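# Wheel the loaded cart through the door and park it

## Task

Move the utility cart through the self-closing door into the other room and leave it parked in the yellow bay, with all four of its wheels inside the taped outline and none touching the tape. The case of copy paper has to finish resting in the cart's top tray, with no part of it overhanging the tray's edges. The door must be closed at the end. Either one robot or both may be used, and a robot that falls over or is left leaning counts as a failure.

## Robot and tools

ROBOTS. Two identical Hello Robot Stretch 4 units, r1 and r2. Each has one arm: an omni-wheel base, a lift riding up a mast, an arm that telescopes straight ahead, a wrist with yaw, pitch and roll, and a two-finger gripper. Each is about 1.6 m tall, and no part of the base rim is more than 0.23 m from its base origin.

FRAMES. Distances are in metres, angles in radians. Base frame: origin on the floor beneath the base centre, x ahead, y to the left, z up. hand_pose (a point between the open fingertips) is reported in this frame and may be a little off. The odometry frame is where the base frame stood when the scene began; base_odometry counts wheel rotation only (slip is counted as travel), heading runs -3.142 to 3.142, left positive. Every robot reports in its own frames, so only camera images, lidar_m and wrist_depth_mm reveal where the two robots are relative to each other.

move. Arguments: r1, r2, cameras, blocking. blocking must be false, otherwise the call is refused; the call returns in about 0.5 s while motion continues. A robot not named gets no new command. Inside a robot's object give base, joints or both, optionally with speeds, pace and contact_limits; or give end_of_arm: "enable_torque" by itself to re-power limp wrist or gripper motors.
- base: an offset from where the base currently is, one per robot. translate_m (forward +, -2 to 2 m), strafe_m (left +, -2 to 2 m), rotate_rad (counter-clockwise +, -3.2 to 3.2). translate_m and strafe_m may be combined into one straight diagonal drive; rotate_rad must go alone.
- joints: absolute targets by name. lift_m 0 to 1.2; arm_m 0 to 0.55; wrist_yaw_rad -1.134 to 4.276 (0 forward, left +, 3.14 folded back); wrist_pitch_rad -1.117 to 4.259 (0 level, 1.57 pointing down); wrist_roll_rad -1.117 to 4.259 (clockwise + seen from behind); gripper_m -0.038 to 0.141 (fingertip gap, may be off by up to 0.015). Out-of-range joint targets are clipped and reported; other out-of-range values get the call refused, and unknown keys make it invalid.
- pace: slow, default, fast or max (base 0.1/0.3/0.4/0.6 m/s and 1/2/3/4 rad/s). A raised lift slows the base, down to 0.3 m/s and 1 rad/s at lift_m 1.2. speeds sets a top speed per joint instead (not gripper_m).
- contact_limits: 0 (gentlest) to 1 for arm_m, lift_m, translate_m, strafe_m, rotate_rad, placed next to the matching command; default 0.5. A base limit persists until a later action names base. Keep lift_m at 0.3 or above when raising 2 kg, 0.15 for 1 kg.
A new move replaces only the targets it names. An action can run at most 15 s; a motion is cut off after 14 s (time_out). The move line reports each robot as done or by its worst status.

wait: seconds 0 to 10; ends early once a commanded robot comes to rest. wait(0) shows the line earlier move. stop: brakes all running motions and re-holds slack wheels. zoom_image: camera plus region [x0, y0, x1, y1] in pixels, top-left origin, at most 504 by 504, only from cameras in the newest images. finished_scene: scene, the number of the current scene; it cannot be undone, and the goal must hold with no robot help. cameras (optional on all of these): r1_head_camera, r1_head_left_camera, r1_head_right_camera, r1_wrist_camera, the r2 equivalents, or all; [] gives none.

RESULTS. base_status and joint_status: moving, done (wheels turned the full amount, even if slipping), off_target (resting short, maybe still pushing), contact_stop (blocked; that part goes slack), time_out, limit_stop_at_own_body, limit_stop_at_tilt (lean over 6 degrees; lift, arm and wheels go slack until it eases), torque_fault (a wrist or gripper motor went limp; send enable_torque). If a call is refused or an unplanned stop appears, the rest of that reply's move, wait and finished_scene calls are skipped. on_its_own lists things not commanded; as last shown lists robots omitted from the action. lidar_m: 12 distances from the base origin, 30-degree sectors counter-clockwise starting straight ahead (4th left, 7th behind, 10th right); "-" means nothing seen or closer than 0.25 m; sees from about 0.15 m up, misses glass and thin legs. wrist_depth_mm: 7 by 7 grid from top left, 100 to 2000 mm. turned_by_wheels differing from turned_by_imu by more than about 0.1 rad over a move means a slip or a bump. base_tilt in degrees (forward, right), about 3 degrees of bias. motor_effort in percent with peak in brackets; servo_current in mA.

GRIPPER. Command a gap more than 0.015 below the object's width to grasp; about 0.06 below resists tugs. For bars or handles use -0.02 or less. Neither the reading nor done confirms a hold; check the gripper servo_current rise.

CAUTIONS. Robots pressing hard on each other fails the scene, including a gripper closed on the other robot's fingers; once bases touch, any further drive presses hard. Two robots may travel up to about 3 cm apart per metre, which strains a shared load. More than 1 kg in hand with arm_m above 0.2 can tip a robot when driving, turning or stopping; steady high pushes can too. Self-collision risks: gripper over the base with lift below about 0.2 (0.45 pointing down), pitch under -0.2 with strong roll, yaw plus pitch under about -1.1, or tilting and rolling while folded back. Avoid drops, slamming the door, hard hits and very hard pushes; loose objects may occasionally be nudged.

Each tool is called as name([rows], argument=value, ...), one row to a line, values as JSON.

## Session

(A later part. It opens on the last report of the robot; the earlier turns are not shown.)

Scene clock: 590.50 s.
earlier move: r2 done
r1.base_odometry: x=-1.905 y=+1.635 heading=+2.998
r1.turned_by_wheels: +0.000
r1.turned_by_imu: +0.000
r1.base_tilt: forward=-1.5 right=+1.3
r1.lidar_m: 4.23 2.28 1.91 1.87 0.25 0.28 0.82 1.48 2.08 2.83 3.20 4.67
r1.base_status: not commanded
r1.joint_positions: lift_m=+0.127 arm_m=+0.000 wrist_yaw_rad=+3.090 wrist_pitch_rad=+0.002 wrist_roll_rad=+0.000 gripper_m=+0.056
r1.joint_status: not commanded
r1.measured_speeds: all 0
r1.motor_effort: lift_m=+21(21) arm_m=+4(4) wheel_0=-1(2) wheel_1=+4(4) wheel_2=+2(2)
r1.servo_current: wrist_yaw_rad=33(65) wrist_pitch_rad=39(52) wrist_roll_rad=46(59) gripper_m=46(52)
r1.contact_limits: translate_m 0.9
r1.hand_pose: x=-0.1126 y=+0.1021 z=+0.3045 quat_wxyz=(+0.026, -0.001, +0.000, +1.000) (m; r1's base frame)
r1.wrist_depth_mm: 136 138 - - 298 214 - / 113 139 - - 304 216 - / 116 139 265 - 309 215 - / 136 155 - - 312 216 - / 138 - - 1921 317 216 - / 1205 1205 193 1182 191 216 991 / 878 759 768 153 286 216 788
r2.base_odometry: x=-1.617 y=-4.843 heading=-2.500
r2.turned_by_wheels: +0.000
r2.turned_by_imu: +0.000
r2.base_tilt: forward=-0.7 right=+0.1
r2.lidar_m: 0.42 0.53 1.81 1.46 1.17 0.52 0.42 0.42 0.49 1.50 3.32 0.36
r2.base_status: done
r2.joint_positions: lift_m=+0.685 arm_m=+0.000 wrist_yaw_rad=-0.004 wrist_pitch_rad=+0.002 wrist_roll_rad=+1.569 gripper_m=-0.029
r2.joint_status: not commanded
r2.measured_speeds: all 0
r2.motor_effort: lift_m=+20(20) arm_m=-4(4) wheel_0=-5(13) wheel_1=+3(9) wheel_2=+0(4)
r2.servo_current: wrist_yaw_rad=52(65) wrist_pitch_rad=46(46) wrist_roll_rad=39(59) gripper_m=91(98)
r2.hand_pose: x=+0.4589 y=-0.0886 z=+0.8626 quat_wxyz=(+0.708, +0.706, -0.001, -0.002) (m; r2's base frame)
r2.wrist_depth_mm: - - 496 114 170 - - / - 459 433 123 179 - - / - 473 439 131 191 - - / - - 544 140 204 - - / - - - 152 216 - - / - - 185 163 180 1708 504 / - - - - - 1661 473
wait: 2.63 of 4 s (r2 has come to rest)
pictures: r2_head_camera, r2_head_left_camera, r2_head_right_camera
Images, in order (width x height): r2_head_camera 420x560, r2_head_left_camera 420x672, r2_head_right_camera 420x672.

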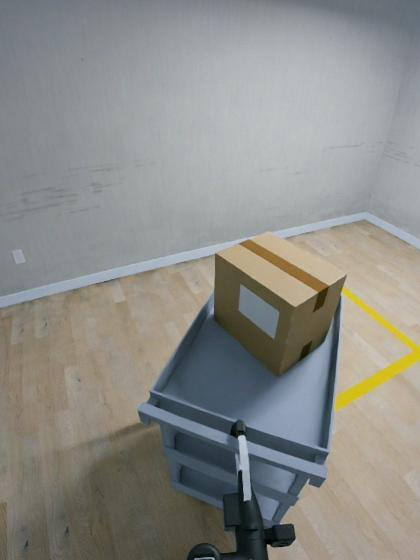

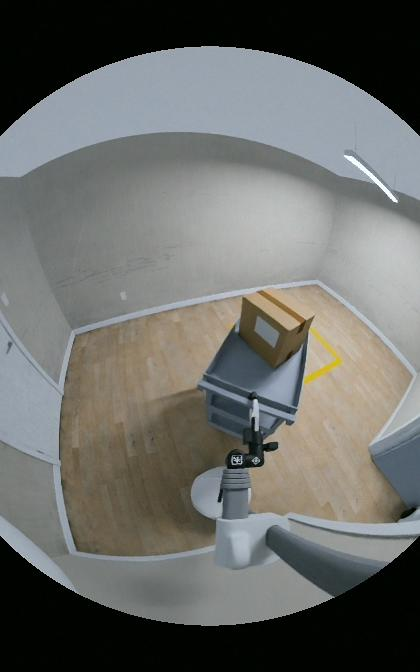

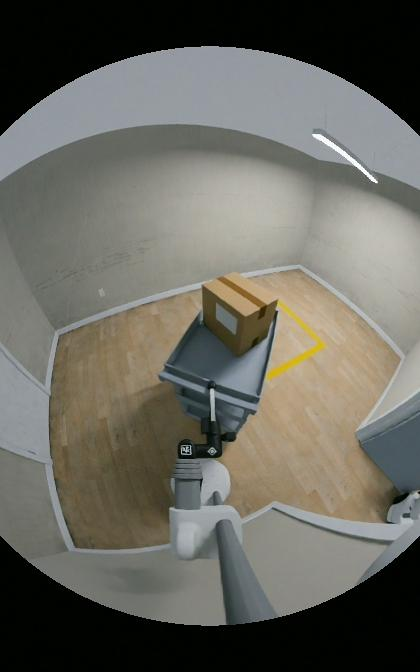

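move(blocking=false, cameras=[], r2={"base":{"translate_m":0.46,"strafe_m":-0.21},"pace":"slow"})

wait(seconds=8, cameras=["r2_head_camera","r2_head_right_camera","r2_head_left_camera"])

Scene clock: 599.63 s.
move: r2 moving
r1: as last shown
r1.base_tilt: forward=-1.6 right=+1.3
r1.lidar_m: 4.23 2.27 1.89 1.89 0.25 0.26 0.85 1.48 2.12 2.83 3.21 4.65
r1.motor_effort: lift_m=+21(21) arm_m=+4(4) wheel_0=-1(1) wheel_1=+4(4) wheel_2=+2(2)
r1.servo_current: wrist_yaw_rad=59(59) wrist_pitch_rad=39(46) wrist_roll_rad=52(59) gripper_m=39(46)
r1.contact_limits: translate_m 0.9
r1.wrist_depth_mm: 136 138 - - 298 216 - / 113 139 - - 303 215 - / 116 139 266 - 309 216 - / 136 155 - - 314 216 - / - - - - 317 216 - / 1229 1182 194 1182 191 216 1008 / 866 759 750 153 285 217 798
r2.base_odometry: x=-1.630 y=-4.846 heading=-2.500
r2.turned_by_wheels: +0.000
r2.turned_by_imu: +0.001
r2.base_tilt: forward=-0.7 right=+0.1
r2.lidar_m: 0.41 0.54 1.83 1.44 1.17 0.55 0.45 0.43 0.49 1.50 3.31 0.38
r2.base_status: translate_m moving; strafe_m moving
r2.joint_positions: lift_m=+0.685 arm_m=+0.000 wrist_yaw_rad=-0.004 wrist_pitch_rad=+0.002 wrist_roll_rad=+1.569 gripper_m=-0.029
r2.joint_status: not commanded
r2.measured_speeds: translate_m=+0.049 strafe_m=-0.023 rotate_rad=-0.001 lift_m=+0.000 arm_m=+0.000 wrist_yaw_rad=+0.000 wrist_pitch_rad=+0.000 wrist_roll_rad=+0.000
r2.motor_effort: lift_m=+20(20) arm_m=-4(4) wheel_0=+12(12) wheel_1=+5(6) wheel_2=-12(13)
r2.servo_current: wrist_yaw_rad=59(59) wrist_pitch_rad=46(46) wrist_roll_rad=39(59) gripper_m=85(98)
r2.hand_pose: x=+0.4589 y=-0.0886 z=+0.8626 quat_wxyz=(+0.708, +0.706, -0.001, -0.002) (m; r2's base frame)
r2.wrist_depth_mm: - - 492 112 168 - - / - 452 427 120 177 - - / - 469 436 129 189 - - / - - 535 136 202 - - / - - - 149 218 - - / - - 185 162 180 1661 517 / - - - - - 1618 1205
pictures: none
No camera images: "cameras" was empty.

Scene clock: 605.40 s.
earlier move: r2 done
r1.base_odometry: x=-1.905 y=+1.635 heading=+2.998
r1.turned_by_wheels: +0.000
r1.turned_by_imu: +0.000
r1.base_tilt: forward=-1.6 right=+1.3
r1.lidar_m: 4.25 2.27 1.90 1.87 0.25 0.25 0.86 1.50 2.12 2.85 3.23 4.67
r1.base_status: not commanded
r1.joint_positions: lift_m=+0.127 arm_m=+0.000 wrist_yaw_rad=+3.090 wrist_pitch_rad=+0.002 wrist_roll_rad=+0.000 gripper_m=+0.056
r1.joint_status: not commanded
r1.measured_speeds: all 0
r1.motor_effort: lift_m=+21(21) arm_m=+3(4) wheel_0=-1(2) wheel_1=+4(5) wheel_2=+2(2)
r1.servo_current: wrist_yaw_rad=46(72) wrist_pitch_rad=46(52) wrist_roll_rad=46(65) gripper_m=46(46)
r1.contact_limits: translate_m 0.9
r1.hand_pose: x=-0.1126 y=+0.1021 z=+0.3045 quat_wxyz=(+0.026, -0.001, +0.000, +1.000) (m; r1's base frame)
r1.wrist_depth_mm: 136 138 - - 300 214 - / 113 139 - - 304 215 - / 116 139 260 - 309 216 - / 136 156 - - 312 216 - / 151 - - - 315 216 - / 1229 1229 194 1182 191 216 1008 / 866 759 750 154 286 217 798
r2.base_odometry: x=-2.111 y=-4.951 heading=-2.499
r2.turned_by_wheels: +0.001
r2.turned_by_imu: +0.004
r2.base_tilt: forward=-0.6 right=+0.0
r2.lidar_m: 0.41 0.43 2.20 1.81 1.79 0.98 0.76 0.76 1.36 1.34 2.94 0.41
r2.base_status: done
r2.joint_positions: lift_m=+0.685 arm_m=+0.000 wrist_yaw_rad=+0.002 wrist_pitch_rad=+0.002 wrist_roll_rad=+1.569 gripper_m=-0.029
r2.joint_status: not commanded
r2.measured_speeds: all 0
r2.motor_effort: lift_m=+20(20) arm_m=-4(4) wheel_0=+7(14) wheel_1=+5(8) wheel_2=-4(13)
r2.servo_current: wrist_yaw_rad=46(65) wrist_pitch_rad=33(46) wrist_roll_rad=46(59) gripper_m=91(104)
r2.hand_pose: x=+0.4595 y=-0.0868 z=+0.8626 quat_wxyz=(+0.708, +0.706, +0.001, +0.000) (m; r2's base frame)
r2.wrist_depth_mm: - - - 146 201 1618 1205 / - - - 150 206 - - / - - 480 153 211 - - / - 488 466 439 216 820 - / - - 535 163 224 - - / - - 186 167 180 - - / - - - - 236 - 517
wait: 5.77 of 8 s (r2 has come to rest)
pictures: r2_head_camera, r2_head_left_camera, r2_head_right_camera
Images, in order (width x height): r2_head_camera 420x560, r2_head_left_camera 420x672, r2_head_right_camera 420x672.

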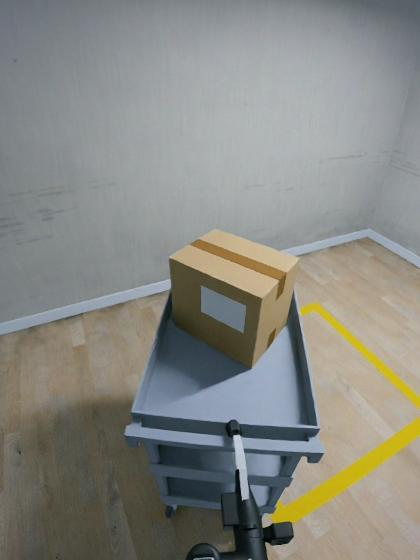

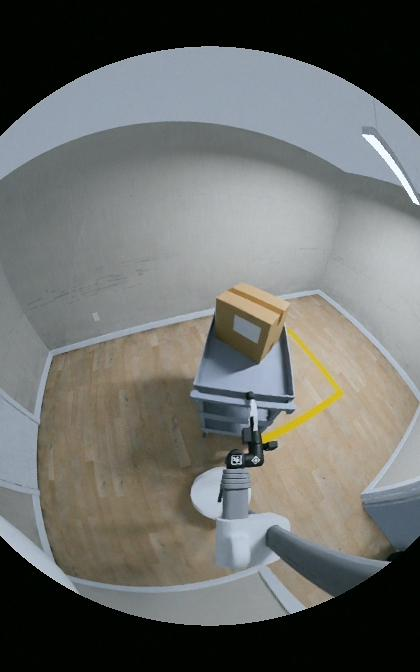

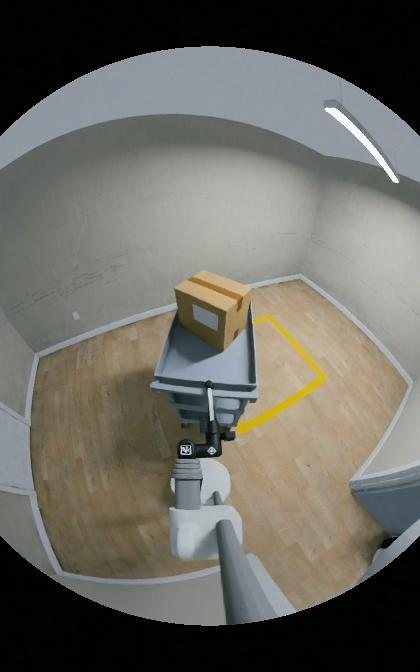

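move(blocking=false, cameras=[], r2={"base":{"strafe_m":0.35},"pace":"slow"})

wait(seconds=6, cameras=[])

move(blocking=false, cameras=[], r2={"base":{"rotate_rad":-0.5},"pace":"slow"})

wait(seconds=2, cameras=[])

move(blocking=false, cameras=[], r2={"base":{"strafe_m":0.28},"pace":"slow"})

wait(seconds=5, cameras=["r2_head_camera","r2_head_right_camera","r2_head_left_camera"])

Scene clock: 625.10 s.
move: r2 moving
r1: as last shown
r1.lidar_m: 4.24 2.26 1.88 1.86 0.25 0.26 0.84 1.50 2.11 2.85 3.23 4.65
r1.motor_effort: lift_m=+21(21) arm_m=+4(4) wheel_0=-1(1) wheel_1=+4(4) wheel_2=+2(2)
r1.servo_current: wrist_yaw_rad=46(52) wrist_pitch_rad=46(52) wrist_roll_rad=33(59) gripper_m=39(52)
r1.contact_limits: translate_m 0.9
r1.wrist_depth_mm: 136 138 - - 301 214 - / 113 139 - - 304 216 - / 116 139 259 - 309 215 - / 136 155 - - 310 215 - / 150 - - 1983 315 216 - / 1205 1229 194 1160 191 216 1008 / 842 759 759 153 283 217 788
r2.base_odometry: x=-2.102 y=-4.962 heading=-2.499
r2.turned_by_wheels: +0.000
r2.turned_by_imu: +0.000
r2.base_tilt: forward=-0.7 right=+0.1
r2.lidar_m: 0.40 0.43 2.21 1.80 1.77 1.01 0.77 0.78 1.38 1.34 2.94 0.41
r2.base_status: strafe_m moving
r2.joint_positions: lift_m=+0.685 arm_m=+0.000 wrist_yaw_rad=+0.000 wrist_pitch_rad=+0.002 wrist_roll_rad=+1.569 gripper_m=-0.029
r2.joint_status: not commanded
r2.measured_speeds: translate_m=-0.001 strafe_m=+0.055 rotate_rad=+0.003 lift_m=+0.000 arm_m=+0.000 wrist_yaw_rad=-0.030 wrist_pitch_rad=+0.000 wrist_roll_rad=+0.000
r2.motor_effort: lift_m=+20(20) arm_m=-4(4) wheel_0=-10(10) wheel_1=+8(9) wheel_2=+0(3)
r2.servo_current: wrist_yaw_rad=46(52) wrist_pitch_rad=39(46) wrist_roll_rad=52(52) gripper_m=85(98)
r2.hand_pose: x=+0.4593 y=-0.0873 z=+0.8626 quat_wxyz=(+0.708, +0.706, +0.001, +0.000) (m; r2's base frame)
r2.wrist_depth_mm: - - - 149 204 1618 1205 / - - - 152 208 741 - / - - 492 157 213 - - / - - 466 160 220 820 - / - - 535 164 224 - - / - - 186 168 180 - - / - - - - 236 - 521
pictures: none
No camera images: "cameras" was empty.

Scene clock: 629.23 s.
earlier move: r2 done
r1.base_odometry: x=-1.905 y=+1.635 heading=+2.998
r1.turned_by_wheels: +0.000
r1.turned_by_imu: +0.000
r1.base_tilt: forward=-1.6 right=+1.3
r1.lidar_m: 4.25 2.27 1.89 1.89 0.25 0.26 0.84 1.51 2.11 2.83 3.20 4.67
r1.base_status: not commanded
r1.joint_positions: lift_m=+0.127 arm_m=+0.000 wrist_yaw_rad=+3.090 wrist_pitch_rad=+0.002 wrist_roll_rad=+0.000 gripper_m=+0.056
r1.joint_status: not commanded
r1.measured_speeds: all 0
r1.motor_effort: lift_m=+21(21) arm_m=+4(4) wheel_0=-1(2) wheel_1=+4(4) wheel_2=+2(2)
r1.servo_current: wrist_yaw_rad=46(65) wrist_pitch_rad=39(52) wrist_roll_rad=39(65) gripper_m=46(52)
r1.contact_limits: translate_m 0.9
r1.hand_pose: x=-0.1126 y=+0.1021 z=+0.3045 quat_wxyz=(+0.026, -0.001, +0.000, +1.000) (m; r1's base frame)
r1.wrist_depth_mm: 136 138 - - 300 215 - / 113 139 - - 304 216 - / 116 139 265 - 309 216 - / 136 155 - - 312 216 - / 150 - - 1983 315 216 - / 1229 1229 193 1182 191 216 1008 / 854 759 750 153 285 217 798
r2.base_odometry: x=-1.901 y=-5.231 heading=-2.499
r2.turned_by_wheels: +0.000
r2.turned_by_imu: +0.000
r2.base_tilt: forward=-0.7 right=+0.1
r2.lidar_m: 0.46 1.88 1.89 1.49 1.46 1.17 0.92 0.91 1.75 1.68 3.24 0.36
r2.base_status: done
r2.joint_positions: lift_m=+0.685 arm_m=+0.000 wrist_yaw_rad=-0.003 wrist_pitch_rad=+0.002 wrist_roll_rad=+1.569 gripper_m=-0.029
r2.joint_status: not commanded
r2.measured_speeds: all 0
r2.motor_effort: lift_m=+20(20) arm_m=-4(4) wheel_0=-6(14) wheel_1=+4(9) wheel_2=+0(3)
r2.servo_current: wrist_yaw_rad=59(65) wrist_pitch_rad=33(52) wrist_roll_rad=46(65) gripper_m=91(98)
r2.hand_pose: x=+0.4591 y=-0.0882 z=+0.8626 quat_wxyz=(+0.708, +0.706, +0.000, -0.001) (m; r2's base frame)
r2.wrist_depth_mm: - 382 379 - 142 - - / - 397 402 - - - - / - - 517 105 173 - - / - - - 117 194 - - / - - - 133 219 1708 530 / - - 180 154 177 1618 480 / - - - - - 377 1229
wait: 4.13 of 6 s (r2 has come to rest)
pictures: none
No camera images: "cameras" was empty.

Scene clock: 629.73 s.
move: r2 moving
r1: as last shown
r1.base_tilt: forward=-1.6 right=+1.2
r1.lidar_m: 4.23 2.28 1.86 1.86 0.25 0.26 0.83 1.50 2.11 2.84 3.21 4.67
r1.motor_effort: lift_m=+21(21) arm_m=+4(4) wheel_0=-1(1) wheel_1=+4(4) wheel_2=+2(2)
r1.servo_current: wrist_yaw_rad=72(72) wrist_pitch_rad=39(52) wrist_roll_rad=52(65) gripper_m=52(52)
r1.contact_limits: translate_m 0.9
r1.wrist_depth_mm: 136 138 - - 300 216 - / 113 139 - - 304 216 - / 116 139 265 - 309 215 - / 136 155 - - 315 216 - / 151 - - 1983 315 216 - / 1205 1229 194 1182 191 217 1025 / 878 768 750 153 283 218 809
r2.base_odometry: x=-1.901 y=-5.231 heading=-2.623
r2.turned_by_wheels: -0.124
r2.turned_by_imu: -0.120
r2.base_tilt: forward=-0.7 right=+0.0
r2.lidar_m: 0.43 0.52 1.95 1.53 1.44 1.29 0.95 0.90 0.95 1.66 3.27 0.35
r2.base_status: rotate_rad moving
r2.joint_positions: lift_m=+0.685 arm_m=+0.000 wrist_yaw_rad=+0.005 wrist_pitch_rad=+0.002 wrist_roll_rad=+1.569 gripper_m=-0.029
r2.joint_status: not commanded
r2.measured_speeds: translate_m=+0.000 strafe_m=-0.001 rotate_rad=-0.490 lift_m=+0.000 arm_m=+0.000 wrist_yaw_rad=+0.000 wrist_pitch_rad=+0.000 wrist_roll_rad=+0.000
r2.motor_effort: lift_m=+20(20) arm_m=-4(4) wheel_0=+15(15) wheel_1=+7(9) wheel_2=+11(12)
r2.servo_current: wrist_yaw_rad=52(59) wrist_pitch_rad=39(39) wrist_roll_rad=46(52) gripper_m=85(98)
r2.hand_pose: x=+0.4598 y=-0.0859 z=+0.8626 quat_wxyz=(+0.708, +0.706, +0.002, +0.001) (m; r2's base frame)
r2.wrist_depth_mm: - - 439 103 155 - - / - 407 404 109 167 - - / - - 459 118 181 - - / - - 585 131 200 - - / - - - 142 218 1708 - / - - 183 160 180 1576 500 / - - - - - 1537 1229
pictures: none
No camera images: "cameras" was empty.

Scene clock: 630.93 s.
earlier move: r2 done
r1.base_odometry: x=-1.905 y=+1.635 heading=+2.998
r1.turned_by_wheels: +0.000
r1.turned_by_imu: +0.000
r1.base_tilt: forward=-1.6 right=+1.3
r1.lidar_m: 4.21 2.29 1.88 1.88 0.25 0.26 0.85 1.49 2.12 2.85 3.21 4.68
r1.base_status: not commanded
r1.joint_positions: lift_m=+0.127 arm_m=+0.000 wrist_yaw_rad=+3.090 wrist_pitch_rad=+0.002 wrist_roll_rad=+0.000 gripper_m=+0.056
r1.joint_status: not commanded
r1.measured_speeds: all 0
r1.motor_effort: lift_m=+21(21) arm_m=+4(4) wheel_0=-1(1) wheel_1=+4(4) wheel_2=+2(2)
r1.servo_current: wrist_yaw_rad=59(72) wrist_pitch_rad=52(52) wrist_roll_rad=52(65) gripper_m=39(52)
r1.contact_limits: translate_m 0.9
r1.hand_pose: x=-0.1126 y=+0.1021 z=+0.3045 quat_wxyz=(+0.026, -0.001, +0.000, +1.000) (m; r1's base frame)
r1.wrist_depth_mm: 136 139 - - 300 215 - / 113 138 - - 304 215 - / 116 139 265 - 307 216 - / 136 156 - - 314 216 - / 151 - - 1983 314 216 - / 1205 1205 193 1205 190 218 1008 / 866 759 759 153 283 217 798
r2.base_odometry: x=-1.901 y=-5.231 heading=-2.998
r2.turned_by_wheels: -0.375
r2.turned_by_imu: -0.364
r2.base_tilt: forward=-0.7 right=+0.1
r2.lidar_m: 0.38 0.37 1.90 1.88 1.48 1.46 1.13 0.92 0.90 1.71 1.65 0.45
r2.base_status: done
r2.joint_positions: lift_m=+0.685 arm_m=+0.000 wrist_yaw_rad=+0.003 wrist_pitch_rad=+0.002 wrist_roll_rad=+1.569 gripper_m=-0.029
r2.joint_status: not commanded
r2.measured_speeds: all 0
r2.motor_effort: lift_m=+20(20) arm_m=-4(4) wheel_0=+5(15) wheel_1=+4(9) wheel_2=+6(13)
r2.servo_current: wrist_yaw_rad=52(65) wrist_pitch_rad=33(46) wrist_roll_rad=46(59) gripper_m=91(98)
r2.hand_pose: x=+0.4596 y=-0.0866 z=+0.8626 quat_wxyz=(+0.708, +0.706, +0.002, +0.000) (m; r2's base frame)
r2.wrist_depth_mm: - - - 188 247 254 255 / - - - 183 243 1808 1205 / - - - 180 239 1618 - / - - 559 177 235 842 - / - - 466 174 230 809 - / - - 189 170 181 - - / - - 535 - 223 - -
wait: 1.20 of 2 s (r2 has come to rest)
pictures: none
No camera images: "cameras" was empty.

Scene clock: 631.43 s.
move: r2 moving
r1: as last shown
r1.lidar_m: 4.23 2.28 1.89 1.88 0.25 0.26 0.83 1.50 2.08 2.85 3.21 4.67
r1.motor_effort: lift_m=+20(21) arm_m=+4(4) wheel_0=+0(1) wheel_1=+4(4) wheel_2=+2(2)
r1.servo_current: wrist_yaw_rad=39(72) wrist_pitch_rad=33(52) wrist_roll_rad=33(65) gripper_m=39(46)
r1.contact_limits: translate_m 0.9
r1.wrist_depth_mm: 136 138 - - 300 215 - / 113 139 - - 306 215 - / 116 139 265 - 307 215 - / 136 155 - - 314 216 - / 151 - - 1921 315 217 - / 1205 1229 194 1205 191 217 1008 / 854 759 750 153 285 217 809
r2.base_odometry: x=-1.899 y=-5.245 heading=-2.998
r2.turned_by_wheels: +0.000
r2.turned_by_imu: +0.000
r2.base_tilt: forward=-0.7 right=+0.1
r2.lidar_m: 0.35 0.37 1.87 1.81 1.47 1.43 1.12 0.93 0.90 1.74 1.67 0.44
r2.base_status: strafe_m moving
r2.joint_positions: lift_m=+0.685 arm_m=+0.000 wrist_yaw_rad=+0.002 wrist_pitch_rad=+0.002 wrist_roll_rad=+1.569 gripper_m=-0.029
r2.joint_status: not commanded
r2.measured_speeds: translate_m=+0.000 strafe_m=+0.054 rotate_rad=+0.000 lift_m=+0.000 arm_m=+0.000 wrist_yaw_rad=-0.017 wrist_pitch_rad=+0.000 wrist_roll_rad=+0.000
r2.motor_effort: lift_m=+19(20) arm_m=-4(4) wheel_0=-6(10) wheel_1=+6(10) wheel_2=+0(5)
r2.servo_current: wrist_yaw_rad=39(59) wrist_pitch_rad=46(46) wrist_roll_rad=59(65) gripper_m=91(98)
r2.hand_pose: x=+0.4595 y=-0.0869 z=+0.8626 quat_wxyz=(+0.708, +0.706, +0.001, +0.000) (m; r2's base frame)
r2.wrist_depth_mm: - - - 188 248 256 255 / - - - 184 245 1808 1229 / - - - 180 240 1618 - / - - 559 177 236 831 - / - - 462 173 230 809 - / - - 188 169 182 - - / - - 530 - 222 - -
pictures: none
No camera images: "cameras" was empty.

Scene clock: 634.87 s.
earlier move: r2 done
r1.base_odometry: x=-1.905 y=+1.635 heading=+2.998
r1.turned_by_wheels: +0.000
r1.turned_by_imu: +0.000
r1.base_tilt: forward=-1.6 right=+1.3
r1.lidar_m: 4.22 2.24 1.90 1.88 0.25 0.27 0.84 1.50 2.12 2.83 3.21 4.67
r1.base_status: not commanded
r1.joint_positions: lift_m=+0.127 arm_m=+0.000 wrist_yaw_rad=+3.090 wrist_pitch_rad=+0.002 wrist_roll_rad=+0.000 gripper_m=+0.056
r1.joint_status: not commanded
r1.measured_speeds: all 0
r1.motor_effort: lift_m=+21(21) arm_m=+4(4) wheel_0=-1(2) wheel_1=+4(4) wheel_2=+2(2)
r1.servo_current: wrist_yaw_rad=59(72) wrist_pitch_rad=39(52) wrist_roll_rad=65(72) gripper_m=39(52)
r1.contact_limits: translate_m 0.9
r1.hand_pose: x=-0.1126 y=+0.1021 z=+0.3045 quat_wxyz=(+0.026, -0.001, +0.000, +1.000) (m; r1's base frame)
r1.wrist_depth_mm: 136 138 - - 300 214 - / 113 139 - - 304 215 - / 116 140 266 - 307 215 - / 136 155 - - 314 215 - / 150 - - 1921 315 216 - / 1205 1205 194 1182 191 217 1008 / 854 759 759 154 286 217 798
r2.base_odometry: x=-1.861 y=-5.508 heading=-2.998
r2.turned_by_wheels: +0.000
r2.turned_by_imu: +0.000
r2.base_tilt: forward=-0.6 right=+0.1
r2.lidar_m: 0.41 0.44 1.68 1.63 1.30 1.29 1.41 1.14 1.12 1.23 1.94 0.39
r2.base_status: done
r2.joint_positions: lift_m=+0.685 arm_m=+0.000 wrist_yaw_rad=-0.005 wrist_pitch_rad=+0.002 wrist_roll_rad=+1.569 gripper_m=-0.029
r2.joint_status: not commanded
r2.measured_speeds: all 0
r2.motor_effort: lift_m=+20(20) arm_m=-4(4) wheel_0=-3(14) wheel_1=+3(10) wheel_2=+0(5)
r2.servo_current: wrist_yaw_rad=46(59) wrist_pitch_rad=39(46) wrist_roll_rad=46(65) gripper_m=98(98)
r2.hand_pose: x=+0.4589 y=-0.0888 z=+0.8626 quat_wxyz=(+0.708, +0.706, -0.001, -0.002) (m; r2's base frame)
r2.wrist_depth_mm: - - - 138 190 1430 - / - - 549 142 198 750 - / - - 455 147 206 - - / - - 469 154 214 - - / - - 554 158 221 - - / - - 183 165 181 - - / - - - - 237 1576 508
wait: 3.43 of 5 s (r2 has come to rest)
pictures: r2_head_camera, r2_head_left_camera, r2_head_right_camera
Images, in order (width x height): r2_head_camera 420x560, r2_head_left_camera 420x672, r2_head_right_camera 420x672.

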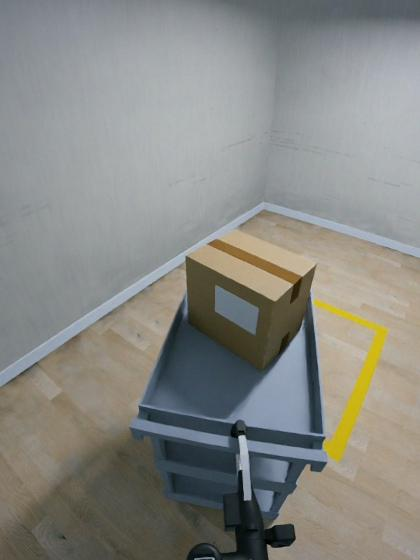

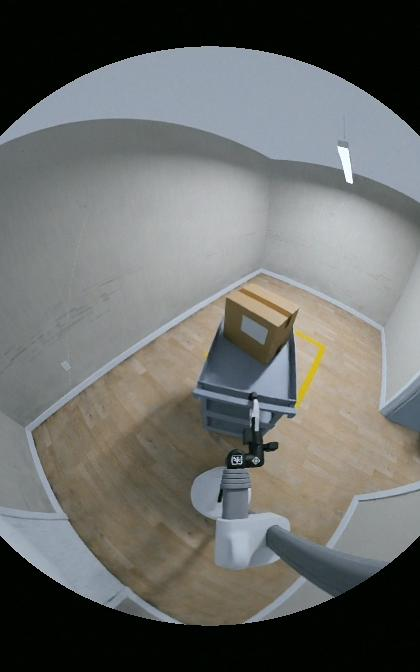

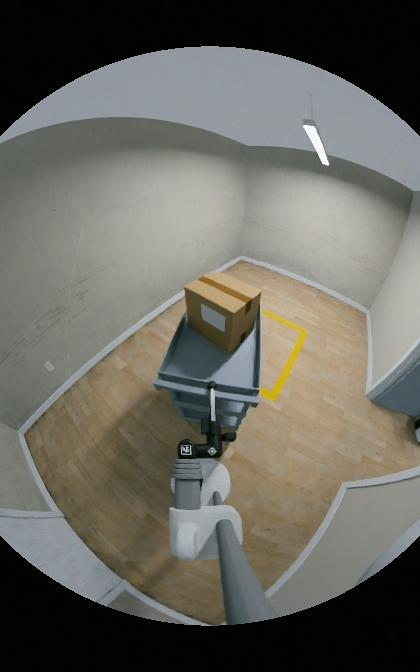

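move(blocking=false, cameras=[], r2={"base":{"strafe_m":0.2},"pace":"slow"})

wait(seconds=5, cameras=["r2_head_camera","r2_head_left_camera"])

move(blocking=false, cameras=[], r2={"base":{"translate_m":0.42,"strafe_m":-0.3},"pace":"slow"})

wait(seconds=8, cameras=["r2_head_camera","r2_head_right_camera","r2_head_left_camera"])

Scene clock: 649.30 s.
move: r2 moving
r1: as last shown
r1.lidar_m: 4.23 2.27 1.89 1.88 0.25 0.27 0.84 1.49 2.11 2.84 3.20 4.67
r1.motor_effort: lift_m=+21(21) arm_m=+4(4) wheel_0=+0(1) wheel_1=+4(4) wheel_2=+2(2)
r1.servo_current: wrist_yaw_rad=39(78) wrist_pitch_rad=46(52) wrist_roll_rad=33(52) gripper_m=46(46)
r1.contact_limits: translate_m 0.9
r1.wrist_depth_mm: 137 138 - - 300 214 - / 113 138 - - 306 216 - / 116 140 265 - 309 214 - / 136 155 - - 312 216 - / 150 - - 1863 317 216 - / 1255 1229 193 1182 191 217 1008 / 866 759 759 153 285 216 798
r2.base_odometry: x=-1.859 y=-5.522 heading=-2.998
r2.turned_by_wheels: +0.000
r2.turned_by_imu: +0.001
r2.base_tilt: forward=-0.7 right=+0.1
r2.lidar_m: 0.43 0.46 1.67 1.60 1.31 1.28 1.42 1.14 1.13 1.25 1.97 0.39
r2.base_status: strafe_m moving
r2.joint_positions: lift_m=+0.685 arm_m=+0.000 wrist_yaw_rad=-0.005 wrist_pitch_rad=+0.002 wrist_roll_rad=+1.569 gripper_m=-0.029
r2.joint_status: not commanded
r2.measured_speeds: translate_m=+0.000 strafe_m=+0.057 rotate_rad=+0.002 lift_m=+0.000 arm_m=+0.000 wrist_yaw_rad=+0.000 wrist_pitch_rad=+0.000 wrist_roll_rad=+0.000
r2.motor_effort: lift_m=+20(20) arm_m=-4(4) wheel_0=-8(13) wheel_1=+8(8) wheel_2=+0(1)
r2.servo_current: wrist_yaw_rad=39(59) wrist_pitch_rad=46(46) wrist_roll_rad=52(59) gripper_m=91(98)
r2.hand_pose: x=+0.4589 y=-0.0888 z=+0.8626 quat_wxyz=(+0.708, +0.706, -0.001, -0.002) (m; r2's base frame)
r2.wrist_depth_mm: - - - 136 189 1397 - / - - 539 140 196 732 - / - - 445 146 204 - - / - - 480 153 213 - - / - - 559 158 221 - - / - - 185 165 180 - - / - - - - 238 1576 500
pictures: none
No camera images: "cameras" was empty.

Scene clock: 651.93 s.
earlier move: r2 done
r1.base_odometry: x=-1.905 y=+1.635 heading=+2.998
r1.turned_by_wheels: +0.000
r1.turned_by_imu: +0.000
r1.base_tilt: forward=-1.6 right=+1.2
r1.lidar_m: 4.24 2.29 1.89 1.88 0.25 0.25 0.84 1.51 2.11 2.83 3.22 4.67
r1.base_status: not commanded
r1.joint_positions: lift_m=+0.127 arm_m=+0.000 wrist_yaw_rad=+3.090 wrist_pitch_rad=+0.002 wrist_roll_rad=+0.000 gripper_m=+0.056
r1.joint_status: not commanded
r1.measured_speeds: all 0
r1.motor_effort: lift_m=+21(21) arm_m=+4(4) wheel_0=-1(1) wheel_1=+4(4) wheel_2=+2(2)
r1.servo_current: wrist_yaw_rad=46(78) wrist_pitch_rad=39(52) wrist_roll_rad=59(72) gripper_m=46(46)
r1.contact_limits: translate_m 0.9
r1.hand_pose: x=-0.1126 y=+0.1021 z=+0.3045 quat_wxyz=(+0.026, -0.001, +0.000, +1.000) (m; r1's base frame)
r1.wrist_depth_mm: 136 138 - - 298 215 - / 113 139 - - 303 215 - / 116 139 266 - 309 216 - / 136 155 - - 312 216 - / 150 - - 1983 315 217 - / 1182 1229 193 1182 191 216 1008 / 866 759 741 153 286 216 798
r2.base_odometry: x=-1.833 y=-5.706 heading=-2.998
r2.turned_by_wheels: +0.000
r2.turned_by_imu: +0.000
r2.base_tilt: forward=-0.7 right=+0.1
r2.lidar_m: 0.44 0.57 1.51 1.48 1.17 1.15 1.33 1.29 1.28 1.41 2.25 0.37
r2.base_status: done
r2.joint_positions: lift_m=+0.685 arm_m=+0.000 wrist_yaw_rad=-0.005 wrist_pitch_rad=+0.002 wrist_roll_rad=+1.569 gripper_m=-0.029
r2.joint_status: not commanded
r2.measured_speeds: all 0
r2.motor_effort: lift_m=+20(20) arm_m=-4(4) wheel_0=-6(13) wheel_1=+2(8) wheel_2=+0(2)
r2.servo_current: wrist_yaw_rad=52(59) wrist_pitch_rad=39(46) wrist_roll_rad=46(59) gripper_m=91(104)
r2.hand_pose: x=+0.4589 y=-0.0888 z=+0.8626 quat_wxyz=(+0.708, +0.706, -0.001, -0.002) (m; r2's base frame)
r2.wrist_depth_mm: - 455 439 103 156 - - / - 404 402 110 168 - - / - - 462 119 185 - - / - - 591 132 199 - - / - - - 144 218 1808 - / - - 182 158 180 1618 500 / - - - - - 1430 1182
wait: 2.63 of 5 s (r2 has come to rest)
pictures: r2_head_camera, r2_head_left_camera
Images, in order (width x height): r2_head_camera 420x560, r2_head_left_camera 420x672.

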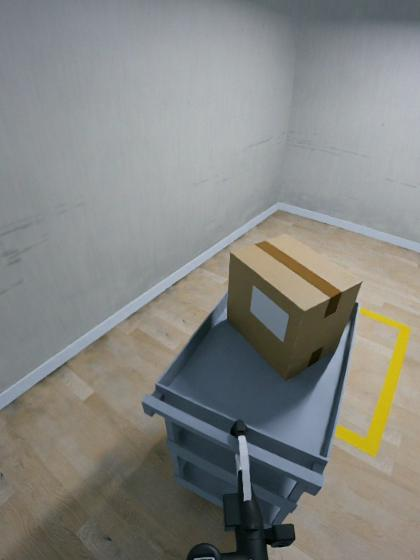

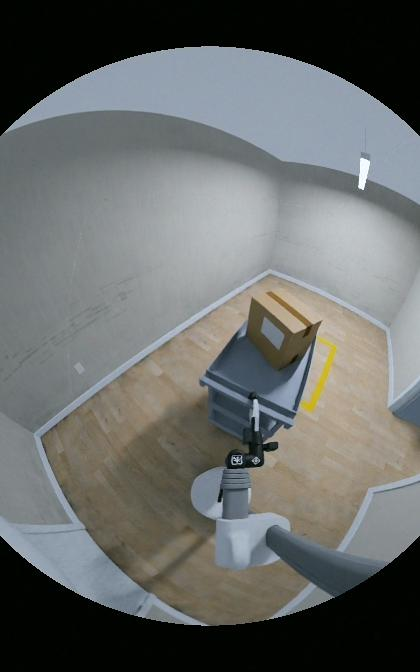

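Scene clock: 652.43 s.
move: r2 moving
r1: as last shown
r1.base_tilt: forward=-1.6 right=+1.3
r1.lidar_m: 4.26 2.26 1.88 1.86 0.25 0.26 0.84 1.50 2.09 2.85 3.19 4.67
r1.servo_current: wrist_yaw_rad=59(59) wrist_pitch_rad=39(52) wrist_roll_rad=33(59) gripper_m=33(46)
r1.contact_limits: translate_m 0.9
r1.wrist_depth_mm: 136 138 - - 298 215 - / 113 139 - - 306 215 - / 116 139 266 - 309 215 - / 136 155 - - 315 216 - / 151 - - 1983 315 216 - / 1205 1205 193 1160 191 216 1008 / 866 768 759 153 285 217 809
r2.base_odometry: x=-1.844 y=-5.700 heading=-2.999
r2.turned_by_wheels: -0.001
r2.turned_by_imu: +0.000
r2.base_tilt: forward=-0.7 right=+0.0
r2.lidar_m: 0.41 0.54 1.52 1.50 1.16 1.17 1.32 1.29 1.28 1.43 2.23 0.36
r2.base_status: translate_m moving; strafe_m moving
r2.joint_positions: lift_m=+0.685 arm_m=+0.000 wrist_yaw_rad=-0.004 wrist_pitch_rad=+0.002 wrist_roll_rad=+1.569 gripper_m=-0.029
r2.joint_status: not commanded
r2.measured_speeds: translate_m=+0.044 strafe_m=-0.030 rotate_rad=-0.001 lift_m=+0.000 arm_m=+0.000 wrist_yaw_rad=+0.011 wrist_pitch_rad=+0.000 wrist_roll_rad=+0.000
r2.motor_effort: lift_m=+20(20) arm_m=-3(4) wheel_0=+9(13) wheel_1=-4(6) wheel_2=-12(13)
r2.servo_current: wrist_yaw_rad=59(59) wrist_pitch_rad=39(46) wrist_roll_rad=46(52) gripper_m=91(98)
r2.hand_pose: x=+0.4589 y=-0.0887 z=+0.8626 quat_wxyz=(+0.708, +0.706, -0.001, -0.002) (m; r2's base frame)
r2.wrist_depth_mm: - 449 433 102 153 - - / - 402 399 107 165 - - / - - 455 115 179 - - / - - 591 128 196 - - / - - - 138 216 1661 - / - - 181 154 181 1618 512 / - - - - - 1430 1229
pictures: none
No camera images: "cameras" was empty.

Scene clock: 658.30 s.
earlier move: r2 done
r1.base_odometry: x=-1.905 y=+1.635 heading=+2.998
r1.turned_by_wheels: +0.000
r1.turned_by_imu: +0.000
r1.base_tilt: forward=-1.6 right=+1.3
r1.lidar_m: 4.23 2.27 1.88 1.86 0.25 0.28 0.85 1.48 2.13 2.85 3.20 4.64
r1.base_status: not commanded
r1.joint_positions: lift_m=+0.127 arm_m=+0.000 wrist_yaw_rad=+3.090 wrist_pitch_rad=+0.002 wrist_roll_rad=+0.000 gripper_m=+0.056
r1.joint_status: not commanded
r1.measured_speeds: all 0
r1.motor_effort: lift_m=+21(21) arm_m=+4(4) wheel_0=-1(2) wheel_1=+4(4) wheel_2=+2(2)
r1.servo_current: wrist_yaw_rad=46(65) wrist_pitch_rad=46(52) wrist_roll_rad=52(72) gripper_m=33(46)
r1.contact_limits: translate_m 0.9
r1.hand_pose: x=-0.1126 y=+0.1021 z=+0.3045 quat_wxyz=(+0.026, -0.001, +0.000, +1.000) (m; r1's base frame)
r1.wrist_depth_mm: 136 138 - - 298 215 - / 113 139 - - 304 216 - / 116 139 265 - 307 215 - / 136 156 - - 312 216 - / 150 - - 1983 315 216 - / 1205 1205 194 1182 191 217 1008 / 866 759 750 153 286 217 798
r2.base_odometry: x=-2.291 y=-5.469 heading=-2.999
r2.turned_by_wheels: +0.000
r2.turned_by_imu: +0.004
r2.base_tilt: forward=-0.7 right=+0.1
r2.lidar_m: 0.41 0.44 1.48 1.66 1.66 1.68 1.63 1.31 1.30 1.77 2.28 0.41
r2.base_status: done
r2.joint_positions: lift_m=+0.685 arm_m=+0.000 wrist_yaw_rad=+0.002 wrist_pitch_rad=+0.002 wrist_roll_rad=+1.569 gripper_m=-0.029
r2.joint_status: not commanded
r2.measured_speeds: all 0
r2.motor_effort: lift_m=+20(20) arm_m=+4(4) wheel_0=+6(15) wheel_1=-4(6) wheel_2=-5(13)
r2.servo_current: wrist_yaw_rad=39(59) wrist_pitch_rad=39(52) wrist_roll_rad=33(59) gripper_m=91(98)
r2.hand_pose: x=+0.4595 y=-0.0867 z=+0.8626 quat_wxyz=(+0.708, +0.706, +0.001, +0.000) (m; r2's base frame)
r2.wrist_depth_mm: - - - 151 206 1537 1205 / - - - 153 211 750 - / - - 512 158 215 - - / - - 459 160 220 820 - / - 554 521 164 224 842 - / - - 189 168 181 - - / - - - - 234 - -
wait: 5.87 of 8 s (r2 has come to rest)
pictures: r2_head_camera, r2_head_left_camera, r2_head_right_camera
Images, in order (width x height): r2_head_camera 420x560, r2_head_left_camera 420x672, r2_head_right_camera 420x672.

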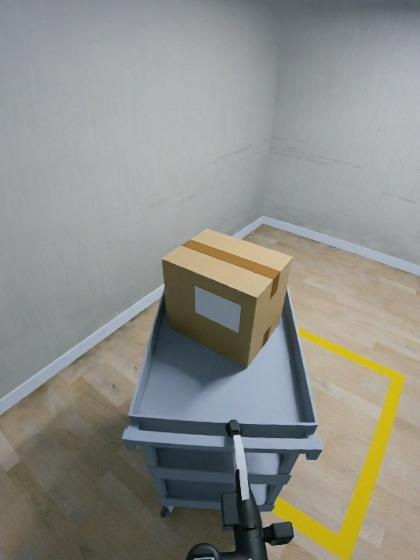

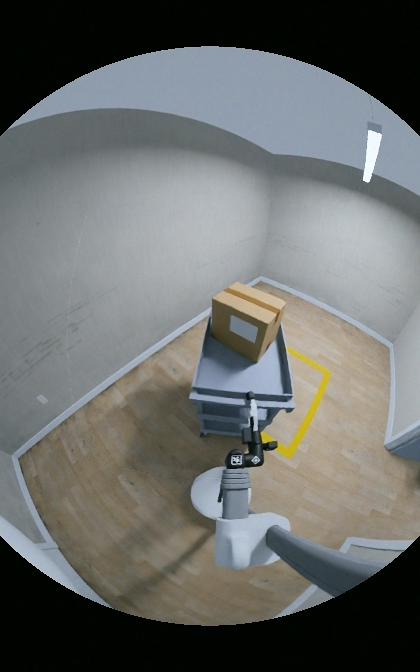

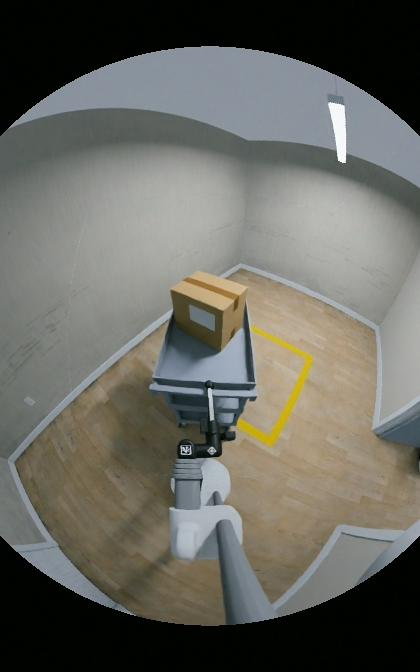

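move(blocking=false, cameras=[], r2={"base":{"translate_m":-0.45},"pace":"slow"})

wait(seconds=7, cameras=[])

move(blocking=false, cameras=[], r2={"base":{"strafe_m":0.3},"pace":"slow"})

wait(seconds=6, cameras=[])

move(blocking=false, cameras=[], r2={"base":{"rotate_rad":-0.45},"pace":"slow"})

wait(seconds=2, cameras=["r2_head_camera","r2_head_right_camera","r2_head_left_camera"])

Scene clock: 677.50 s.
move: r2 moving
r1: as last shown
r1.lidar_m: 4.24 2.27 1.88 1.87 0.25 0.25 0.84 1.48 2.12 2.85 3.21 4.68
r1.motor_effort: lift_m=+21(21) arm_m=+4(4) wheel_0=-1(1) wheel_1=+4(4) wheel_2=+2(2)
r1.servo_current: wrist_yaw_rad=52(59) wrist_pitch_rad=39(46) wrist_roll_rad=39(78) gripper_m=46(46)
r1.contact_limits: translate_m 0.9
r1.wrist_depth_mm: 136 138 - - 298 214 - / 113 138 - - 306 214 - / 116 139 266 - 307 216 - / 136 155 - - 312 216 - / 150 - - 1983 315 216 - / 1229 1229 193 1182 191 216 1008 / 866 750 759 153 285 217 809
r2.base_odometry: x=-2.279 y=-5.467 heading=-2.998
r2.turned_by_wheels: +0.000
r2.turned_by_imu: +0.001
r2.base_tilt: forward=-0.6 right=+0.0
r2.lidar_m: 0.40 0.41 1.49 1.65 1.64 1.68 1.63 1.33 1.29 1.78 2.27 0.42
r2.base_status: translate_m moving
r2.joint_positions: lift_m=+0.685 arm_m=+0.000 wrist_yaw_rad=+0.002 wrist_pitch_rad=+0.002 wrist_roll_rad=+1.569 gripper_m=-0.029
r2.joint_status: not commanded
r2.measured_speeds: translate_m=-0.049 strafe_m=+0.000 rotate_rad=+0.002 lift_m=+0.000 arm_m=+0.000 wrist_yaw_rad=+0.000 wrist_pitch_rad=+0.000 wrist_roll_rad=+0.000
r2.motor_effort: lift_m=+20(20) arm_m=+4(4) wheel_0=-2(9) wheel_1=-7(8) wheel_2=+14(14)
r2.servo_current: wrist_yaw_rad=52(59) wrist_pitch_rad=39(46) wrist_roll_rad=59(59) gripper_m=91(98)
r2.hand_pose: x=+0.4595 y=-0.0867 z=+0.8626 quat_wxyz=(+0.708, +0.706, +0.001, +0.000) (m; r2's base frame)
r2.wrist_depth_mm: - - - 151 208 1499 1229 / - - - 155 211 741 - / - - 512 158 216 - - / - - 455 162 220 820 - / - 549 521 165 225 831 - / - - 188 169 181 - - / - - - - 235 - -
pictures: none
No camera images: "cameras" was empty.

Scene clock: 682.80 s.
earlier move: r2 done
r1.base_odometry: x=-1.905 y=+1.635 heading=+2.998
r1.turned_by_wheels: +0.000
r1.turned_by_imu: +0.000
r1.base_tilt: forward=-1.6 right=+1.3
r1.lidar_m: 4.22 2.23 1.89 1.89 0.25 0.27 0.86 1.50 2.10 2.85 3.21 4.67
r1.base_status: not commanded
r1.joint_positions: lift_m=+0.127 arm_m=+0.000 wrist_yaw_rad=+3.090 wrist_pitch_rad=+0.002 wrist_roll_rad=+0.000 gripper_m=+0.056
r1.joint_status: not commanded
r1.measured_speeds: all 0
r1.motor_effort: lift_m=+21(21) arm_m=+4(4) wheel_0=-1(1) wheel_1=+4(4) wheel_2=+2(2)
r1.servo_current: wrist_yaw_rad=46(72) wrist_pitch_rad=46(52) wrist_roll_rad=59(78) gripper_m=46(52)
r1.contact_limits: translate_m 0.9
r1.hand_pose: x=-0.1126 y=+0.1021 z=+0.3045 quat_wxyz=(+0.026, -0.001, +0.000, +1.000) (m; r1's base frame)
r1.wrist_depth_mm: 136 138 - - 300 214 - / 113 139 - - 306 215 - / 116 139 265 - 307 216 - / 136 155 - - 314 215 - / 150 - - 1983 315 216 - / 1205 1229 193 1205 190 216 1008 / 866 759 759 153 283 216 798
r2.base_odometry: x=-1.846 y=-5.405 heading=-2.999
r2.turned_by_wheels: -0.001
r2.turned_by_imu: -0.002
r2.base_tilt: forward=-0.7 right=+0.1
r2.lidar_m: 0.41 0.45 1.77 1.69 1.33 1.31 1.29 1.02 1.01 1.12 1.85 0.40
r2.base_status: done
r2.joint_positions: lift_m=+0.685 arm_m=+0.000 wrist_yaw_rad=-0.001 wrist_pitch_rad=+0.002 wrist_roll_rad=+1.569 gripper_m=-0.029
r2.joint_status: not commanded
r2.measured_speeds: all 0
r2.motor_effort: lift_m=+20(20) arm_m=+3(4) wheel_0=-8(13) wheel_1=-6(8) wheel_2=+3(14)
r2.servo_current: wrist_yaw_rad=39(59) wrist_pitch_rad=39(52) wrist_roll_rad=46(65) gripper_m=91(104)
r2.hand_pose: x=+0.4592 y=-0.0878 z=+0.8626 quat_wxyz=(+0.708, +0.706, +0.000, -0.001) (m; r2's base frame)
r2.wrist_depth_mm: - - - 146 201 1576 1205 / - - 609 150 207 - - / - - 480 154 213 - - / - - 466 160 218 820 - / - - 539 164 224 - - / - - 186 168 181 - - / - - - - 237 - 512
wait: 5.30 of 7 s (r2 has come to rest)
pictures: none
No camera images: "cameras" was empty.

Scene clock: 683.30 s.
move: r2 moving
r1: as last shown
r1.lidar_m: 4.23 2.29 1.90 1.88 0.25 0.25 0.84 1.50 2.11 2.84 3.22 4.67
r1.motor_effort: lift_m=+21(21) arm_m=+4(4) wheel_0=+0(1) wheel_1=+4(4) wheel_2=+2(2)
r1.servo_current: wrist_yaw_rad=46(59) wrist_pitch_rad=39(46) wrist_roll_rad=39(65) gripper_m=46(46)
r1.contact_limits: translate_m 0.9
r1.wrist_depth_mm: 136 138 - - 298 215 - / 113 138 - - 304 214 - / 116 140 264 - 309 215 - / 136 155 - - 314 216 - / 150 - - 1921 315 216 - / 1229 1205 194 1229 191 217 1008 / 878 759 759 153 285 217 788
r2.base_odometry: x=-1.844 y=-5.419 heading=-3.000
r2.turned_by_wheels: -0.001
r2.turned_by_imu: +0.000
r2.base_tilt: forward=-0.7 right=+0.1
r2.lidar_m: 0.39 0.48 1.77 1.66 1.33 1.28 1.31 1.04 1.03 1.13 1.84 0.39
r2.base_status: strafe_m moving
r2.joint_positions: lift_m=+0.685 arm_m=+0.000 wrist_yaw_rad=-0.003 wrist_pitch_rad=+0.002 wrist_roll_rad=+1.569 gripper_m=-0.029
r2.joint_status: not commanded
r2.measured_speeds: translate_m=+0.001 strafe_m=+0.056 rotate_rad=-0.003 lift_m=+0.000 arm_m=+0.000 wrist_yaw_rad=+0.000 wrist_pitch_rad=+0.000 wrist_roll_rad=+0.000
r2.motor_effort: lift_m=+20(20) arm_m=+4(4) wheel_0=-9(14) wheel_1=+7(7) wheel_2=+1(4)
r2.servo_current: wrist_yaw_rad=39(52) wrist_pitch_rad=39(46) wrist_roll_rad=46(52) gripper_m=98(98)
r2.hand_pose: x=+0.4590 y=-0.0883 z=+0.8626 quat_wxyz=(+0.708, +0.706, -0.001, -0.002) (m; r2's base frame)
r2.wrist_depth_mm: - - - 145 200 1499 1182 / - - 591 149 205 - - / - - 477 154 212 - - / - - 466 159 218 820 - / - - 535 164 224 - - / - - 186 168 181 - - / - - - - 237 - 512
pictures: none
No camera images: "cameras" was empty.

Scene clock: 686.93 s.
earlier move: r2 done
r1.base_odometry: x=-1.905 y=+1.635 heading=+2.998
r1.turned_by_wheels: +0.000
r1.turned_by_imu: +0.000
r1.base_tilt: forward=-1.6 right=+1.2
r1.lidar_m: 4.22 2.28 1.91 1.88 0.25 0.26 0.85 1.48 2.12 2.85 3.21 4.67
r1.base_status: not commanded
r1.joint_positions: lift_m=+0.127 arm_m=+0.000 wrist_yaw_rad=+3.090 wrist_pitch_rad=+0.002 wrist_roll_rad=+0.000 gripper_m=+0.056
r1.joint_status: not commanded
r1.measured_speeds: all 0
r1.motor_effort: lift_m=+21(21) arm_m=+4(4) wheel_0=-1(1) wheel_1=+4(4) wheel_2=+2(2)
r1.servo_current: wrist_yaw_rad=46(65) wrist_pitch_rad=33(52) wrist_roll_rad=39(65) gripper_m=39(52)
r1.contact_limits: translate_m 0.9
r1.hand_pose: x=-0.1126 y=+0.1021 z=+0.3045 quat_wxyz=(+0.026, -0.001, +0.000, +1.000) (m; r1's base frame)
r1.wrist_depth_mm: 136 138 - - 300 214 - / 113 139 - - 306 215 - / 116 139 264 - 309 216 - / 136 155 - - 314 216 - / 150 - - 1863 315 216 - / 1182 1229 194 1160 191 216 1025 / 854 768 759 153 285 217 809
r2.base_odometry: x=-1.803 y=-5.702 heading=-3.000
r2.turned_by_wheels: +0.000
r2.turned_by_imu: +0.000
r2.base_tilt: forward=-0.6 right=+0.1
r2.lidar_m: 0.44 1.55 1.54 1.46 1.15 1.13 1.27 1.26 1.25 1.38 2.14 0.33
r2.base_status: done
r2.joint_positions: lift_m=+0.685 arm_m=+0.000 wrist_yaw_rad=-0.004 wrist_pitch_rad=+0.002 wrist_roll_rad=+1.569 gripper_m=-0.029
r2.joint_status: not commanded
r2.measured_speeds: all 0
r2.motor_effort: lift_m=+20(20) arm_m=+4(4) wheel_0=-6(14) wheel_1=+2(9) wheel_2=+0(4)
r2.servo_current: wrist_yaw_rad=52(59) wrist_pitch_rad=33(46) wrist_roll_rad=46(59) gripper_m=85(98)
r2.hand_pose: x=+0.4589 y=-0.0886 z=+0.8626 quat_wxyz=(+0.708, +0.706, -0.001, -0.002) (m; r2's base frame)
r2.wrist_depth_mm: - 387 387 - 142 - - / - 392 394 - - - - / - - 508 104 172 - - / - - - 116 192 - - / - - - 132 216 1661 535 / - - 182 151 179 1661 484 / - - - - - 1430 1255
wait: 3.63 of 6 s (r2 has come to rest)
pictures: none
No camera images: "cameras" was empty.

Scene clock: 687.43 s.
move: r2 moving
r1: as last shown
r1.base_tilt: forward=-1.6 right=+1.3
r1.lidar_m: 4.20 2.27 1.90 1.87 0.25 0.26 0.85 1.50 2.09 2.84 3.23 4.65
r1.servo_current: wrist_yaw_rad=52(65) wrist_pitch_rad=33(46) wrist_roll_rad=39(59) gripper_m=46(46)
r1.contact_limits: translate_m 0.9
r1.wrist_depth_mm: 136 138 - - 300 214 - / 113 139 - - 304 215 - / 116 139 265 - 309 216 - / 136 155 - - 312 216 - / 150 - - 1983 315 216 - / 1255 1229 193 1182 191 216 1008 / 866 768 768 153 286 216 788
r2.base_odometry: x=-1.804 y=-5.702 heading=-3.123
r2.turned_by_wheels: -0.124
r2.turned_by_imu: -0.120
r2.base_tilt: forward=-0.7 right=+0.1
r2.lidar_m: 0.44 0.51 1.54 1.60 1.12 1.12 1.20 1.31 1.24 1.33 2.16 0.36
r2.base_status: rotate_rad moving
r2.joint_positions: lift_m=+0.685 arm_m=+0.000 wrist_yaw_rad=+0.006 wrist_pitch_rad=+0.002 wrist_roll_rad=+1.569 gripper_m=-0.029
r2.joint_status: not commanded
r2.measured_speeds: translate_m=+0.001 strafe_m=-0.001 rotate_rad=-0.485 lift_m=+0.000 arm_m=+0.000 wrist_yaw_rad=+0.004 wrist_pitch_rad=+0.000 wrist_roll_rad=+0.000
r2.motor_effort: lift_m=+20(20) arm_m=+3(4) wheel_0=+11(14) wheel_1=+8(9) wheel_2=+12(12)
r2.servo_current: wrist_yaw_rad=59(59) wrist_pitch_rad=39(46) wrist_roll_rad=33(52) gripper_m=85(91)
r2.hand_pose: x=+0.4598 y=-0.0857 z=+0.8626 quat_wxyz=(+0.708, +0.706, +0.003, +0.002) (m; r2's base frame)
r2.wrist_depth_mm: - 449 433 102 155 - - / - 404 399 107 165 - - / - - 459 116 183 - - / - - 591 129 196 - - / - - - 142 216 1661 - / - - 183 154 181 1537 508 / - - - - - 1499 1229
pictures: none
No camera images: "cameras" was empty.

Scene clock: 688.57 s.
earlier move: r2 done
r1.base_odometry: x=-1.905 y=+1.635 heading=+2.998
r1.turned_by_wheels: +0.000
r1.turned_by_imu: +0.000
r1.base_tilt: forward=-1.6 right=+1.3
r1.lidar_m: 4.23 2.27 1.88 1.87 0.25 0.25 0.83 1.50 2.11 2.85 3.22 4.64
r1.base_status: not commanded
r1.joint_positions: lift_m=+0.127 arm_m=+0.000 wrist_yaw_rad=+3.090 wrist_pitch_rad=+0.002 wrist_roll_rad=+0.000 gripper_m=+0.056
r1.joint_status: not commanded
r1.measured_speeds: all 0
r1.motor_effort: lift_m=+21(21) arm_m=+4(4) wheel_0=-1(2) wheel_1=+4(4) wheel_2=+2(2)
r1.servo_current: wrist_yaw_rad=59(65) wrist_pitch_rad=46(46) wrist_roll_rad=59(59) gripper_m=46(46)
r1.contact_limits: translate_m 0.9
r1.hand_pose: x=-0.1126 y=+0.1021 z=+0.3045 quat_wxyz=(+0.026, -0.001, +0.000, +1.000) (m; r1's base frame)
r1.wrist_depth_mm: 136 139 - - 297 215 - / 113 139 - - 306 214 - / 116 139 265 - 307 215 - / 136 155 - - 312 216 - / 151 - - 1921 315 216 - / 1205 1229 193 1160 191 216 1008 / 866 759 759 153 285 216 809
r2.base_odometry: x=-1.803 y=-5.702 heading=+2.835
r2.turned_by_wheels: -0.325
r2.turned_by_imu: -0.316
r2.base_tilt: forward=-0.6 right=+0.0
r2.lidar_m: 0.38 0.39 1.55 1.54 1.40 1.16 1.14 1.33 1.26 1.25 1.45 0.43
r2.base_status: done
r2.joint_positions: lift_m=+0.685 arm_m=+0.000 wrist_yaw_rad=+0.003 wrist_pitch_rad=+0.002 wrist_roll_rad=+1.569 gripper_m=-0.029
r2.joint_status: not commanded
r2.measured_speeds: all 0
r2.motor_effort: lift_m=+20(20) arm_m=-4(4) wheel_0=+4(14) wheel_1=+5(9) wheel_2=+3(14)
r2.servo_current: wrist_yaw_rad=46(59) wrist_pitch_rad=39(46) wrist_roll_rad=39(52) gripper_m=91(98)
r2.hand_pose: x=+0.4596 y=-0.0866 z=+0.8626 quat_wxyz=(+0.708, +0.706, +0.002, +0.000) (m; r2's base frame)
r2.wrist_depth_mm: - - - 179 241 250 248 / - - - 177 238 1756 1205 / - - - 175 236 809 - / - - 521 174 231 831 - / - - 469 172 229 798 - / - - 189 169 181 - - / - - 564 - 224 - -
wait: 1.13 of 2 s (r2 has come to rest)
pictures: r2_head_camera, r2_head_left_camera, r2_head_right_camera
Images, in order (width x height): r2_head_camera 420x560, r2_head_left_camera 420x672, r2_head_right_camera 420x672.

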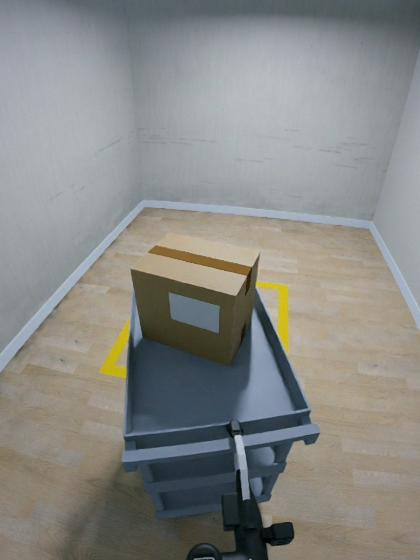

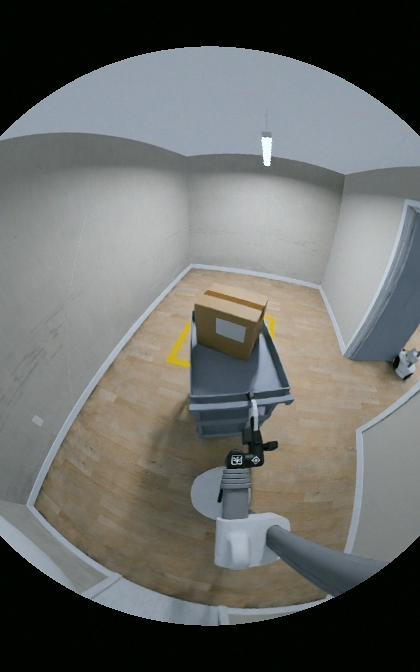

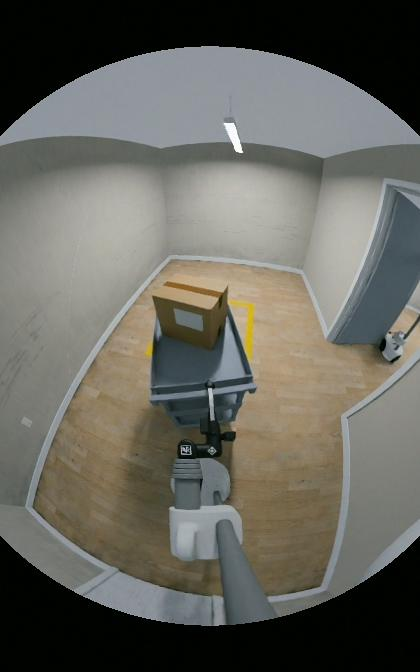

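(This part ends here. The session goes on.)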